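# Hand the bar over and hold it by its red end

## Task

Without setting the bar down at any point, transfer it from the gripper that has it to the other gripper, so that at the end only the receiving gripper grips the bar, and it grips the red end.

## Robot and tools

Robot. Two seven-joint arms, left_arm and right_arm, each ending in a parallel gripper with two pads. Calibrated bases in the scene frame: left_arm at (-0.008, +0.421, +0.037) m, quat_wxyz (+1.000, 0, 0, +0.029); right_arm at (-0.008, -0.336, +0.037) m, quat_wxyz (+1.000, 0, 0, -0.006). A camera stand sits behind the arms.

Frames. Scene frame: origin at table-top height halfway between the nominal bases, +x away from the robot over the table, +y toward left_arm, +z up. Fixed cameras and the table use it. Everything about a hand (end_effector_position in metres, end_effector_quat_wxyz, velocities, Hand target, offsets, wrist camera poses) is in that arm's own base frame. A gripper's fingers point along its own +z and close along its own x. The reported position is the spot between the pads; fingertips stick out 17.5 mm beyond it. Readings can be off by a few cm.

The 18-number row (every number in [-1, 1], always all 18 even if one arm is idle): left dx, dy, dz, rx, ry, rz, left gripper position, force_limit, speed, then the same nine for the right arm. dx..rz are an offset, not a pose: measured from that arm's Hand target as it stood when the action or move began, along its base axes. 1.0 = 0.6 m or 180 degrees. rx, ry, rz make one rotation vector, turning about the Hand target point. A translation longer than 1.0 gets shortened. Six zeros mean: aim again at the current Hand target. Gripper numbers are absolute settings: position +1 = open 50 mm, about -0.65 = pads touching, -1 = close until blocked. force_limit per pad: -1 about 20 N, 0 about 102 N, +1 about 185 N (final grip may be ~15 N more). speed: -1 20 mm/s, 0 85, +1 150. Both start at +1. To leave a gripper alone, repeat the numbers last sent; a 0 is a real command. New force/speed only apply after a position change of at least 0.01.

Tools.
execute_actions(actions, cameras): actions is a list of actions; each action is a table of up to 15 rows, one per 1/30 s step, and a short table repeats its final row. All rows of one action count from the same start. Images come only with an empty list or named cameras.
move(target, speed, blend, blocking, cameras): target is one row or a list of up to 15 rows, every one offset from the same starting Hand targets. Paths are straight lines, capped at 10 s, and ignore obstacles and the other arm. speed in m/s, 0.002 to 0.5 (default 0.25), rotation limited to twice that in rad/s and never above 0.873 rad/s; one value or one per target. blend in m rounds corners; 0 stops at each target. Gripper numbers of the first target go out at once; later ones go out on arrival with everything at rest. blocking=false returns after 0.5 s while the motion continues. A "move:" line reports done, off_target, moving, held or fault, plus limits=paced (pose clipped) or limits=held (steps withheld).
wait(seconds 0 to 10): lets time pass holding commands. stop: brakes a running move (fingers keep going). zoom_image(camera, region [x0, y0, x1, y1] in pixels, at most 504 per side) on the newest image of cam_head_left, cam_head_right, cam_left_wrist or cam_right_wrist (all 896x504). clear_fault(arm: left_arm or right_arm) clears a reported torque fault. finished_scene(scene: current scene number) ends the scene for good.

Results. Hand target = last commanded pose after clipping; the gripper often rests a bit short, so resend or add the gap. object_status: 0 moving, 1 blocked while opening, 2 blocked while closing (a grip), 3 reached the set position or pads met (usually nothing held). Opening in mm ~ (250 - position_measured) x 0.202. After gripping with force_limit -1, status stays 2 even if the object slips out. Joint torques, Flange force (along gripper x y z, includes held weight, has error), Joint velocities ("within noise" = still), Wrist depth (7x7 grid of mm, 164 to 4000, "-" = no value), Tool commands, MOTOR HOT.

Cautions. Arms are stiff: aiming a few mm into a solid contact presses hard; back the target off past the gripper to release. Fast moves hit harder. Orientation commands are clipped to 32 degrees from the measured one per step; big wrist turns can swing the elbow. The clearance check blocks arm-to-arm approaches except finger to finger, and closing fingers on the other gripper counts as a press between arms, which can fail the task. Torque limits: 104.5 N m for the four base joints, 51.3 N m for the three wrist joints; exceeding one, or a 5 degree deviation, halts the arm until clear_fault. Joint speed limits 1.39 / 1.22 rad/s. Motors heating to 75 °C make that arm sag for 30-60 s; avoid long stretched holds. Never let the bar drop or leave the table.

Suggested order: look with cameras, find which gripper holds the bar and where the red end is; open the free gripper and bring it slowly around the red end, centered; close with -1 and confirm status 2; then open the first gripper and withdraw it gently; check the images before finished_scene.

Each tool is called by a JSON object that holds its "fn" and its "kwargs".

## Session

{"fn": "execute_actions", "kwargs": {"actions": [], "cameras": ["all"]}}

{"fn": "zoom_image", "kwargs": {"camera": "cam_head_left", "region": [350, 220, 600, 361]}}

{"fn": "zoom_image", "kwargs": {"camera": "cam_head_right", "region": [350, 220, 600, 361]}}

Scene clock: 0.00 s.
left_arm: end_effector_position=(+0.4500, +0.0000, +0.1803) position_measured=3 object_status=3 end_effector_quat_wxyz=(+0.000, +0.707, +0.707, +0.000) | right_arm: end_effector_position=(+0.3978, +0.2909, +0.1141) position_measured=132 object_status=3 end_effector_quat_wxyz=(+0.029, +0.985, -0.164, +0.049)
Joint positions: left_arm=[-0.055 0.432 0 1.657 0 1.053 1.516] | right_arm=[-1.048 0.633 0.457 1.643 -0.194 0.903 -0.884]
Joint velocities: within noise
Joint torques (N m): no reading
Motor temperatures (°C): left_arm=[32 26 28 30 39 40 47] | right_arm=[35 27 28 29 44 43 38]
Flange force (N): no reading
Wrist depth (mm): cam_left_wrist=[386 386 385 385 384 383 382 / 385 384 385 384 383 383 382 / 385 385 383 383 382 381 381 / 384 383 383 382 381 381 380 / 383 382 381 381 381 381 379 / 383 382 381 380 379 380 379 / 382 381 381 380 380 378 378] | cam_right_wrist=[296 301 - - - 323 332 / 297 303 - - - 325 332 / 299 304 - - - 328 333 / 300 307 - - 325 328 336 / 300 306 - - 325 330 337 / 302 307 - - 326 332 338 / 304 308 - - 329 333 341]
Hand target: left_arm +0.4500, +0.0000, +0.1803; +0.000, +0.707, +0.707, +0.000 | right_arm +0.3978, +0.2909, +0.1141; +0.029, +0.985, -0.164, +0.049
Tool commands: left_gripper/position=+1.0 left_gripper/force_limit=+1.0 left_gripper/speed=+1.0 right_gripper/position=-0.027451 right_gripper/force_limit=+1.0 right_gripper/speed=+1.0
camera_calibration:
cam_right_wrist: T_world_to_cam=[[0.947817, -0.294684, 0.121672, -0.310063], [-0.303396, -0.950957, 0.0602594, 0.441208], [0.0979475, -0.0940297, -0.990739, 0.266744], [0, 0, 0, 1]] pos_world=[0.401616, 0.353281, 0.275413]

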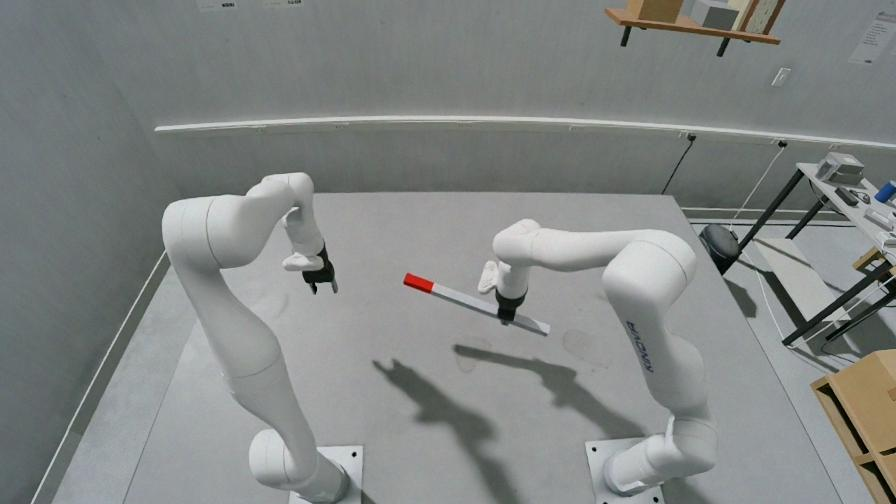

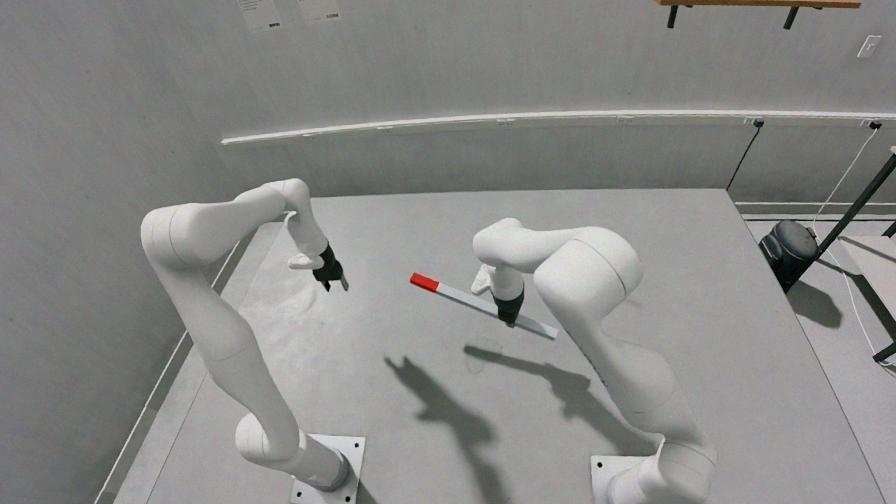

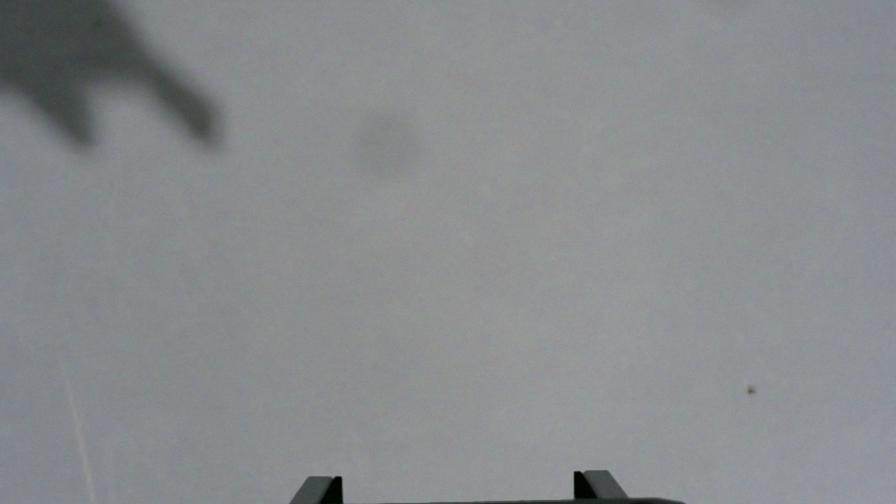

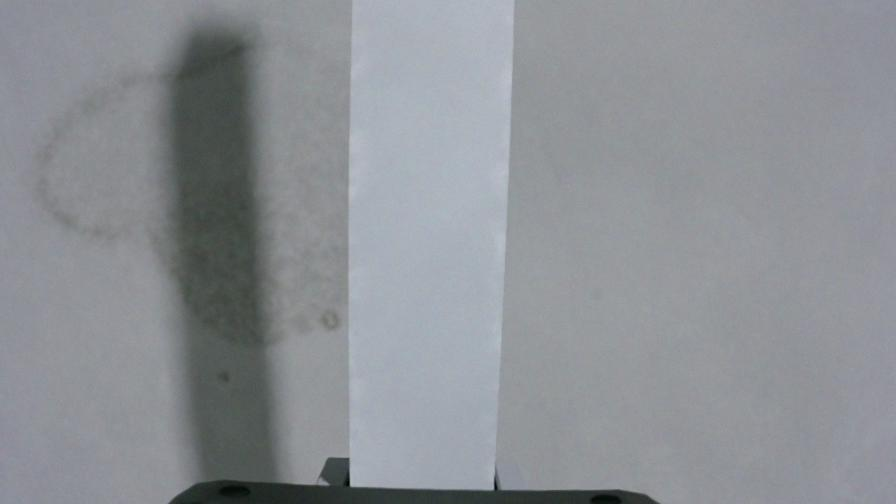

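Scaled by 2.016.

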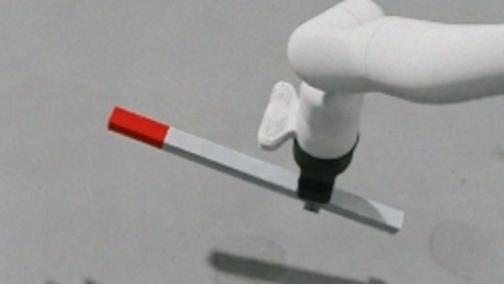

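Scaled by 2.016.

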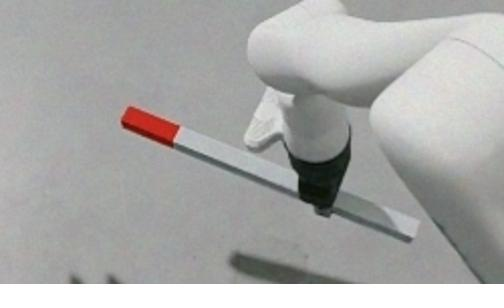

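{"fn": "move", "kwargs": {"target": [0.0082, -0.435, 0.1208, 0.0583, -0.0092, -0.6233, 1, 1, 1, 0, 0, 0, 0, 0, 0, -0.027451, 1, 1], "speed": 0.43, "cameras": ["all"]}}

Scene clock: 22.43 s.
left_arm: end_effector_position=(+0.4549, -0.2610, +0.2528) position_measured=3 object_status=3 end_effector_quat_wxyz=(-0.046, +0.978, -0.194, +0.063) | right_arm: end_effector_position=(+0.3978, +0.2909, +0.1141) position_measured=132 object_status=3 end_effector_quat_wxyz=(+0.029, +0.985, -0.164, +0.049)
Joint positions: left_arm=[0.268 0.504 0.477 1.367 -0.383 1.269 0.399] | right_arm=[-1.048 0.633 0.457 1.643 -0.194 0.903 -0.884]
Joint torques (N m): left_arm=[1.05 -20.13 1.45 -8.93 -0.96 -0.31 -0.14] | right_arm=[-1.51 -18.79 4.43 -10.16 0.07 -0.04 -0.41]
Flange force (N): left_arm=[3.9 -0.9 -0.1] | right_arm=[-1.2 9.3 4.6]
Wrist depth (mm): cam_left_wrist=[461 467 474 482 489 496 503 / 457 462 469 476 483 490 498 / 450 458 463 471 477 484 491 / 445 451 458 465 471 478 485 / 440 445 453 457 465 472 478 / 435 440 447 246 461 466 472 / 430 436 441 247 455 461 467] | cam_right_wrist=[295 302 - - - 324 331 / 297 302 - - - 325 332 / 299 304 - - - 326 333 / 300 307 - - 324 328 335 / 301 307 - - 326 330 337 / 302 307 - - 326 332 338 / 305 309 - - 328 333 340]
Hand target: left_arm +0.4549, -0.2610, +0.2528; -0.046, +0.978, -0.194, +0.063 | right_arm +0.3978, +0.2909, +0.1141; +0.029, +0.985, -0.164, +0.049
Off the commanded pose: left_arm 0.000 m, 0 deg | right_arm 0.000 m, 0 deg.
move: done
camera_calibration:
cam_left_wrist: T_world_to_cam=[[0.91198, -0.399671, 0.0925017, -0.537085], [-0.387718, -0.913402, -0.123985, 0.0283438], [0.134044, 0.0772071, -0.987963, 0.375154], [0, 0, 0, 1]] pos_world=[0.450513, -0.217732, 0.423834]
cam_right_wrist: T_world_to_cam=[[0.947817, -0.294684, 0.121672, -0.310063], [-0.303396, -0.950957, 0.0602594, 0.441208], [0.0979475, -0.0940297, -0.990739, 0.266744], [0, 0, 0, 1]] pos_world=[0.401616, 0.353281, 0.275413]

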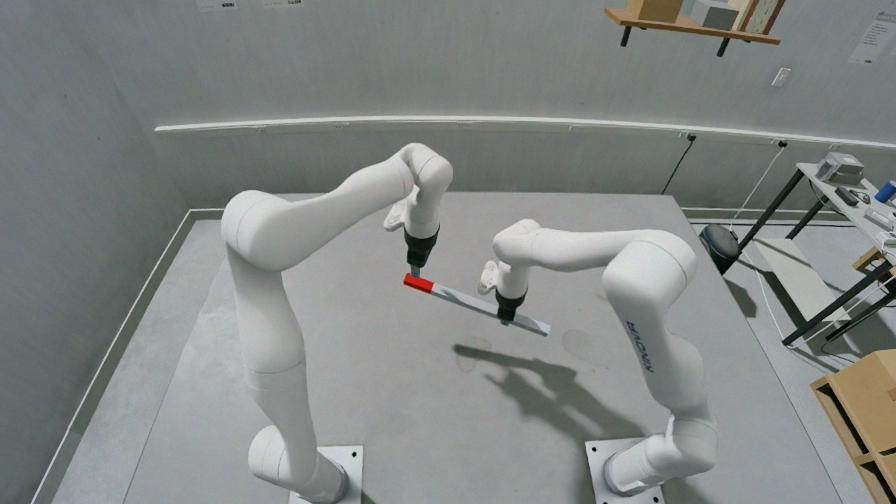

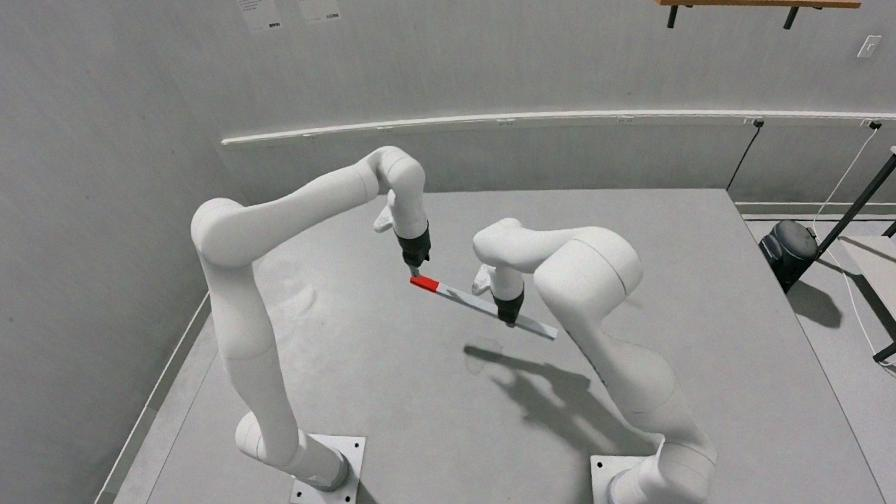

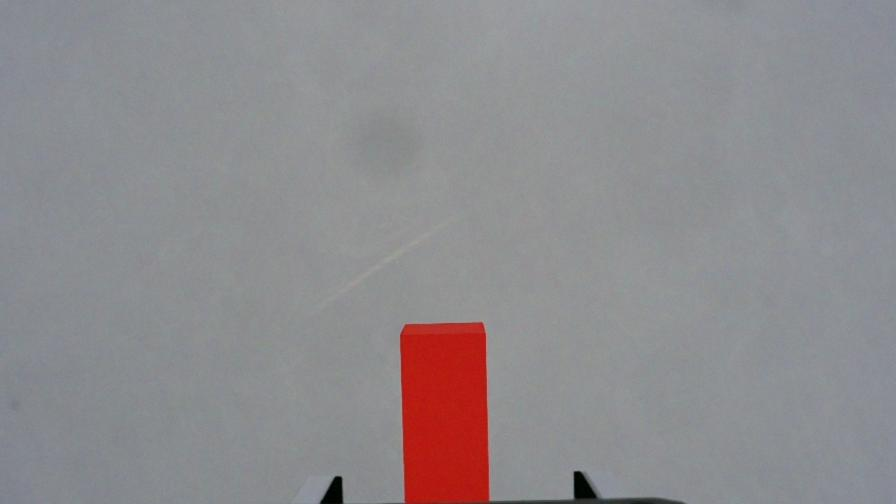

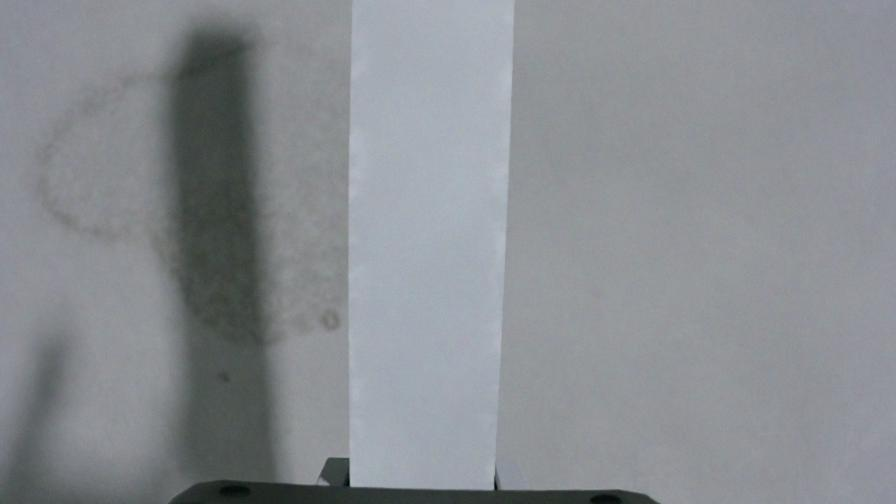

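{"fn": "move", "kwargs": {"target": [[0.0143, 0.0073, -0.1562, 0, 0, 0, 1, 1, 1, 0, 0, 0, 0, 0, 0, -0.027451, 1, 1], [0.0143, 0.0073, -0.1562, 0, 0, 0, -1, -1, -1, 0, 0, 0, 0, 0, 0, -0.027451, 1, 1]], "speed": 0.2, "cameras": ["all"]}}

{"fn": "zoom_image", "kwargs": {"camera": "cam_head_left", "region": [370, 220, 570, 345]}}

Scene clock: 36.27 s.
left_arm: end_effector_position=(+0.4635, -0.2566, +0.1591) position_measured=127 object_status=2 end_effector_quat_wxyz=(-0.046, +0.978, -0.194, +0.063) | right_arm: end_effector_position=(+0.3978, +0.2909, +0.1141) position_measured=132 object_status=3 end_effector_quat_wxyz=(+0.029, +0.985, -0.164, +0.049)
Joint positions: left_arm=[0.272 0.6 0.436 1.526 -0.446 1.027 0.465] | right_arm=[-1.048 0.633 0.457 1.643 -0.194 0.903 -0.884]
Joint torques (N m): left_arm=[1.14 -20.99 1.7 -7.91 -0.91 -0.25 -0.04] | right_arm=[-1.59 -18.89 4.42 -10.23 0.15 -0.12 -0.38]
Flange force (N): left_arm=[4.3 -1.4 0.2] | right_arm=[-1.1 9.3 4.7]
Wrist depth (mm): cam_left_wrist=[368 373 378 383 390 395 402 / 363 368 373 379 385 390 397 / 358 364 369 374 378 385 391 / 355 360 364 370 375 381 386 / 351 356 361 365 370 376 381 / 347 352 355 - - 371 377 / 344 348 352 - - 367 373] | cam_right_wrist=[296 302 - - - 324 330 / 296 303 - - - 326 332 / 298 303 - - - 328 335 / 300 306 - - 324 328 336 / 300 306 - - 325 330 336 / 302 308 - - 327 332 339 / 303 310 - - 327 332 340]
Hand target: left_arm +0.4635, -0.2566, +0.1591; -0.046, +0.978, -0.194, +0.063 | right_arm +0.3978, +0.2909, +0.1141; +0.029, +0.985, -0.164, +0.049
Off the commanded pose: left_arm 0.000 m, 0 deg | right_arm 0.000 m, 0 deg.
move: done
camera_calibration:
cam_left_wrist: T_world_to_cam=[[0.911929, -0.399791, 0.0924838, -0.534539], [-0.387838, -0.913349, -0.123998, 0.0240593], [0.134043, 0.0772083, -0.987963, 0.281098], [0, 0, 0, 1]] pos_world=[0.459113, -0.213432, 0.330134]
cam_right_wrist: T_world_to_cam=[[0.947817, -0.294684, 0.121672, -0.310063], [-0.303396, -0.950957, 0.0602594, 0.441208], [0.0979475, -0.0940297, -0.990739, 0.266744], [0, 0, 0, 1]] pos_world=[0.401616, 0.353281, 0.275413]

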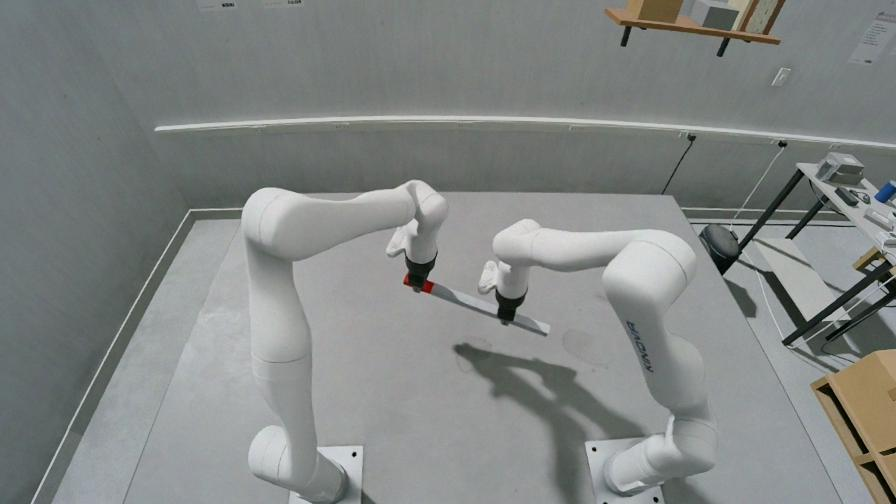

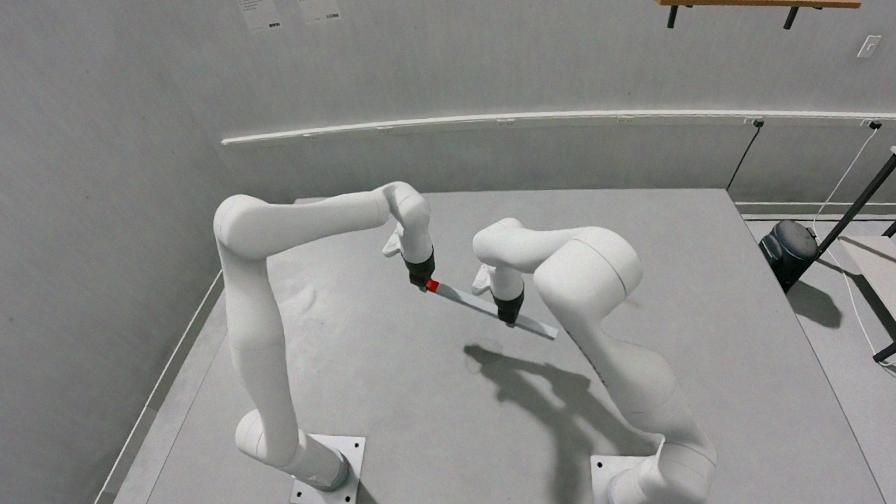

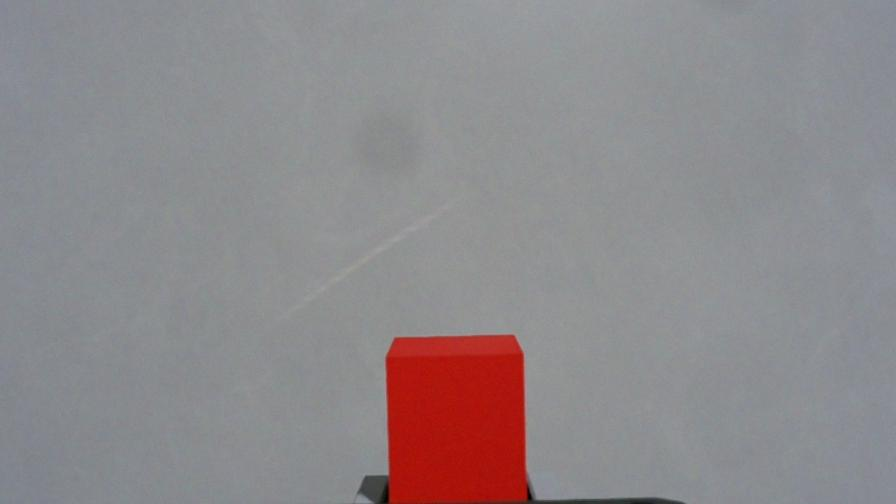

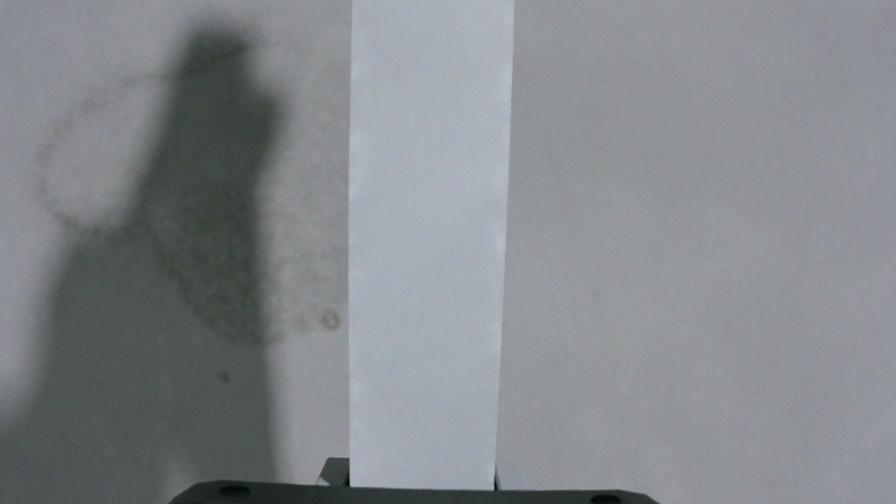

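Scaled by 2.520.

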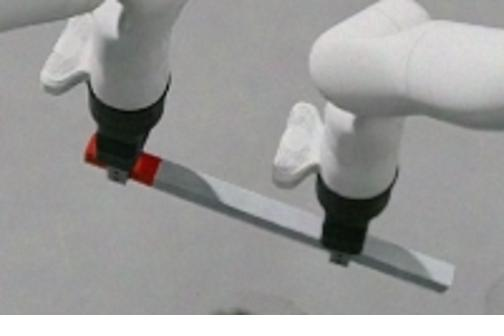

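{"fn": "move", "kwargs": {"target": [[0, 0, 0, 0, 0, 0, -0.98, 0.5, -0.5, 0, 0, 0, 0, 0, 0, -0.027451, 1, 1], [0, 0, 0, 0, 0, 0, -0.98, 0.5, -0.5, 0, 0, 0, 0, 0, 0, 0.9, 1, -0.5], [0, 0, 0, 0, 0, 0, -0.98, 0.5, -0.5, -0.0293, -0.0363, 0.1512, 0, 0, 0, 0.9, 1, -0.5]], "speed": 0.2, "cameras": ["all"]}}

Scene clock: 41.87 s.
left_arm: end_effector_position=(+0.4635, -0.2566, +0.1591) position_measured=131 object_status=2 end_effector_quat_wxyz=(-0.046, +0.978, -0.194, +0.063) | right_arm: end_effector_position=(+0.3803, +0.2691, +0.2047) position_measured=18 object_status=3 end_effector_quat_wxyz=(+0.029, +0.985, -0.164, +0.049)
Joint positions: left_arm=[0.272 0.6 0.436 1.526 -0.446 1.027 0.465] | right_arm=[-1.091 0.461 0.509 1.603 -0.12 1.105 -0.909]
Joint torques (N m): left_arm=[1.12 -22.13 2.01 -8.66 -0.68 -0.47 0.03] | right_arm=[-1.56 -15.31 3.72 -10.65 0.11 0.17 -0.33]
Flange force (N): left_arm=[4.1 -1.2 2.4] | right_arm=[-1.3 8.7 4.0]
Wrist depth (mm): cam_left_wrist=[368 373 378 383 389 395 402 / 363 369 374 378 384 390 396 / 359 364 368 374 379 385 391 / 355 360 365 369 374 380 386 / 352 356 360 364 371 375 382 / 347 352 355 - - 372 377 / 344 348 351 - - 366 373] | cam_right_wrist=[381 390 395 227 412 417 428 / 384 393 396 231 412 421 429 / 385 393 399 236 412 421 431 / 389 396 401 240 416 422 432 / 391 397 404 245 418 426 434 / 390 398 405 249 419 428 437 / 391 398 405 254 421 431 441]
Hand target: left_arm +0.4635, -0.2566, +0.1591; -0.046, +0.978, -0.194, +0.063 | right_arm +0.3803, +0.2691, +0.2048; +0.029, +0.985, -0.164, +0.049
Off the commanded pose: left_arm 0.000 m, 0 deg | right_arm 0.000 m, 0 deg.
move: done
camera_calibration:
cam_left_wrist: T_world_to_cam=[[0.911929, -0.399791, 0.0924838, -0.534539], [-0.387838, -0.913349, -0.123998, 0.0240593], [0.134043, 0.0772083, -0.987963, 0.281098], [0, 0, 0, 1]] pos_world=[0.459113, -0.213432, 0.330134]
cam_right_wrist: T_world_to_cam=[[0.947821, -0.294672, 0.121671, -0.310911], [-0.303384, -0.950961, 0.060261, 0.409793], [0.0979476, -0.0940298, -0.990739, 0.356277], [0, 0, 0, 1]] pos_world=[0.384116, 0.331581, 0.366113]

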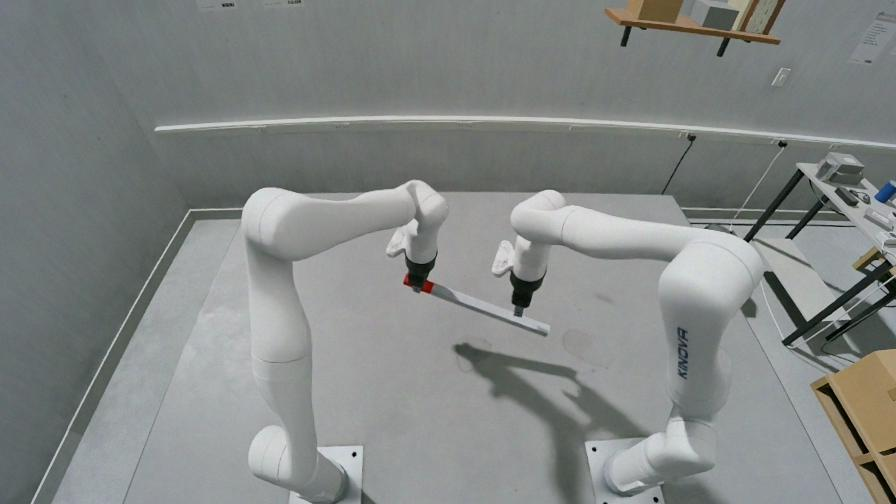

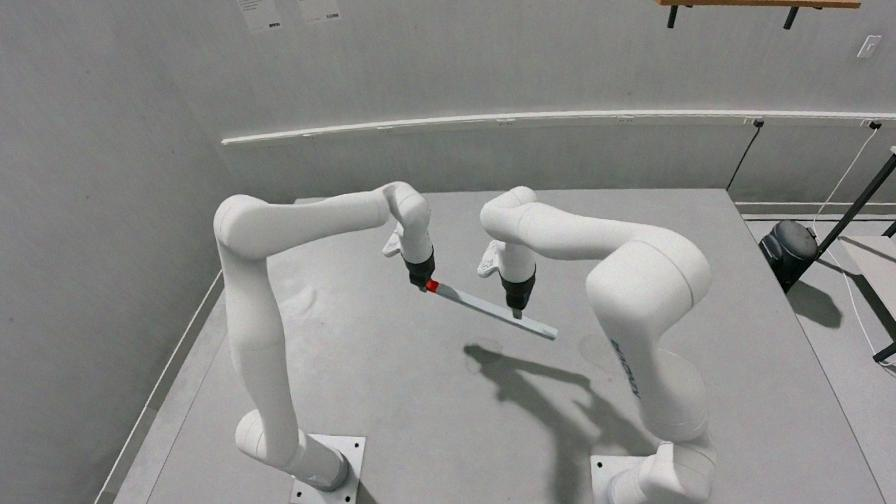

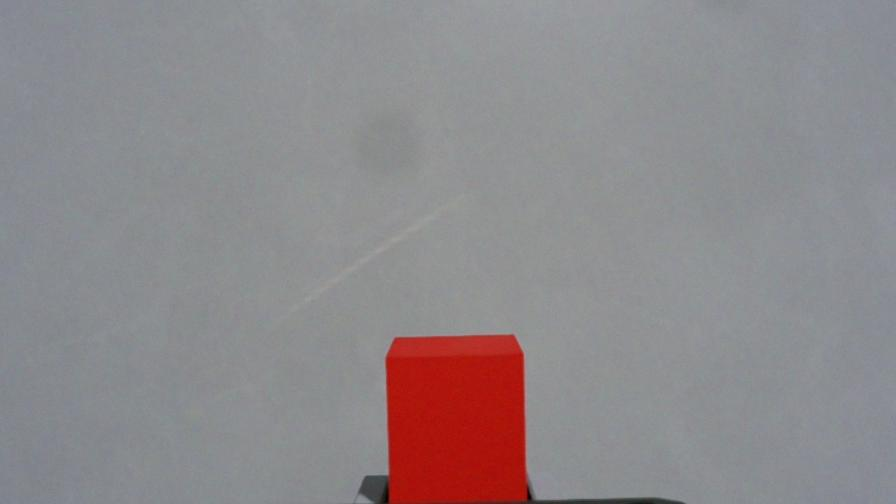

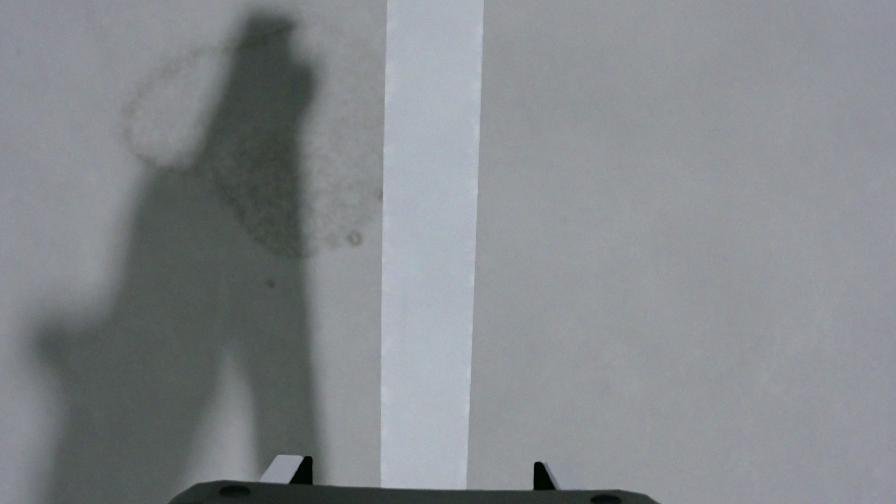

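The left gripper alone now holds the bar by its red end. The right gripper is open and clear of it.

{"fn": "finished_scene", "kwargs": {"scene": 2}}

The scene is finished: the task was done.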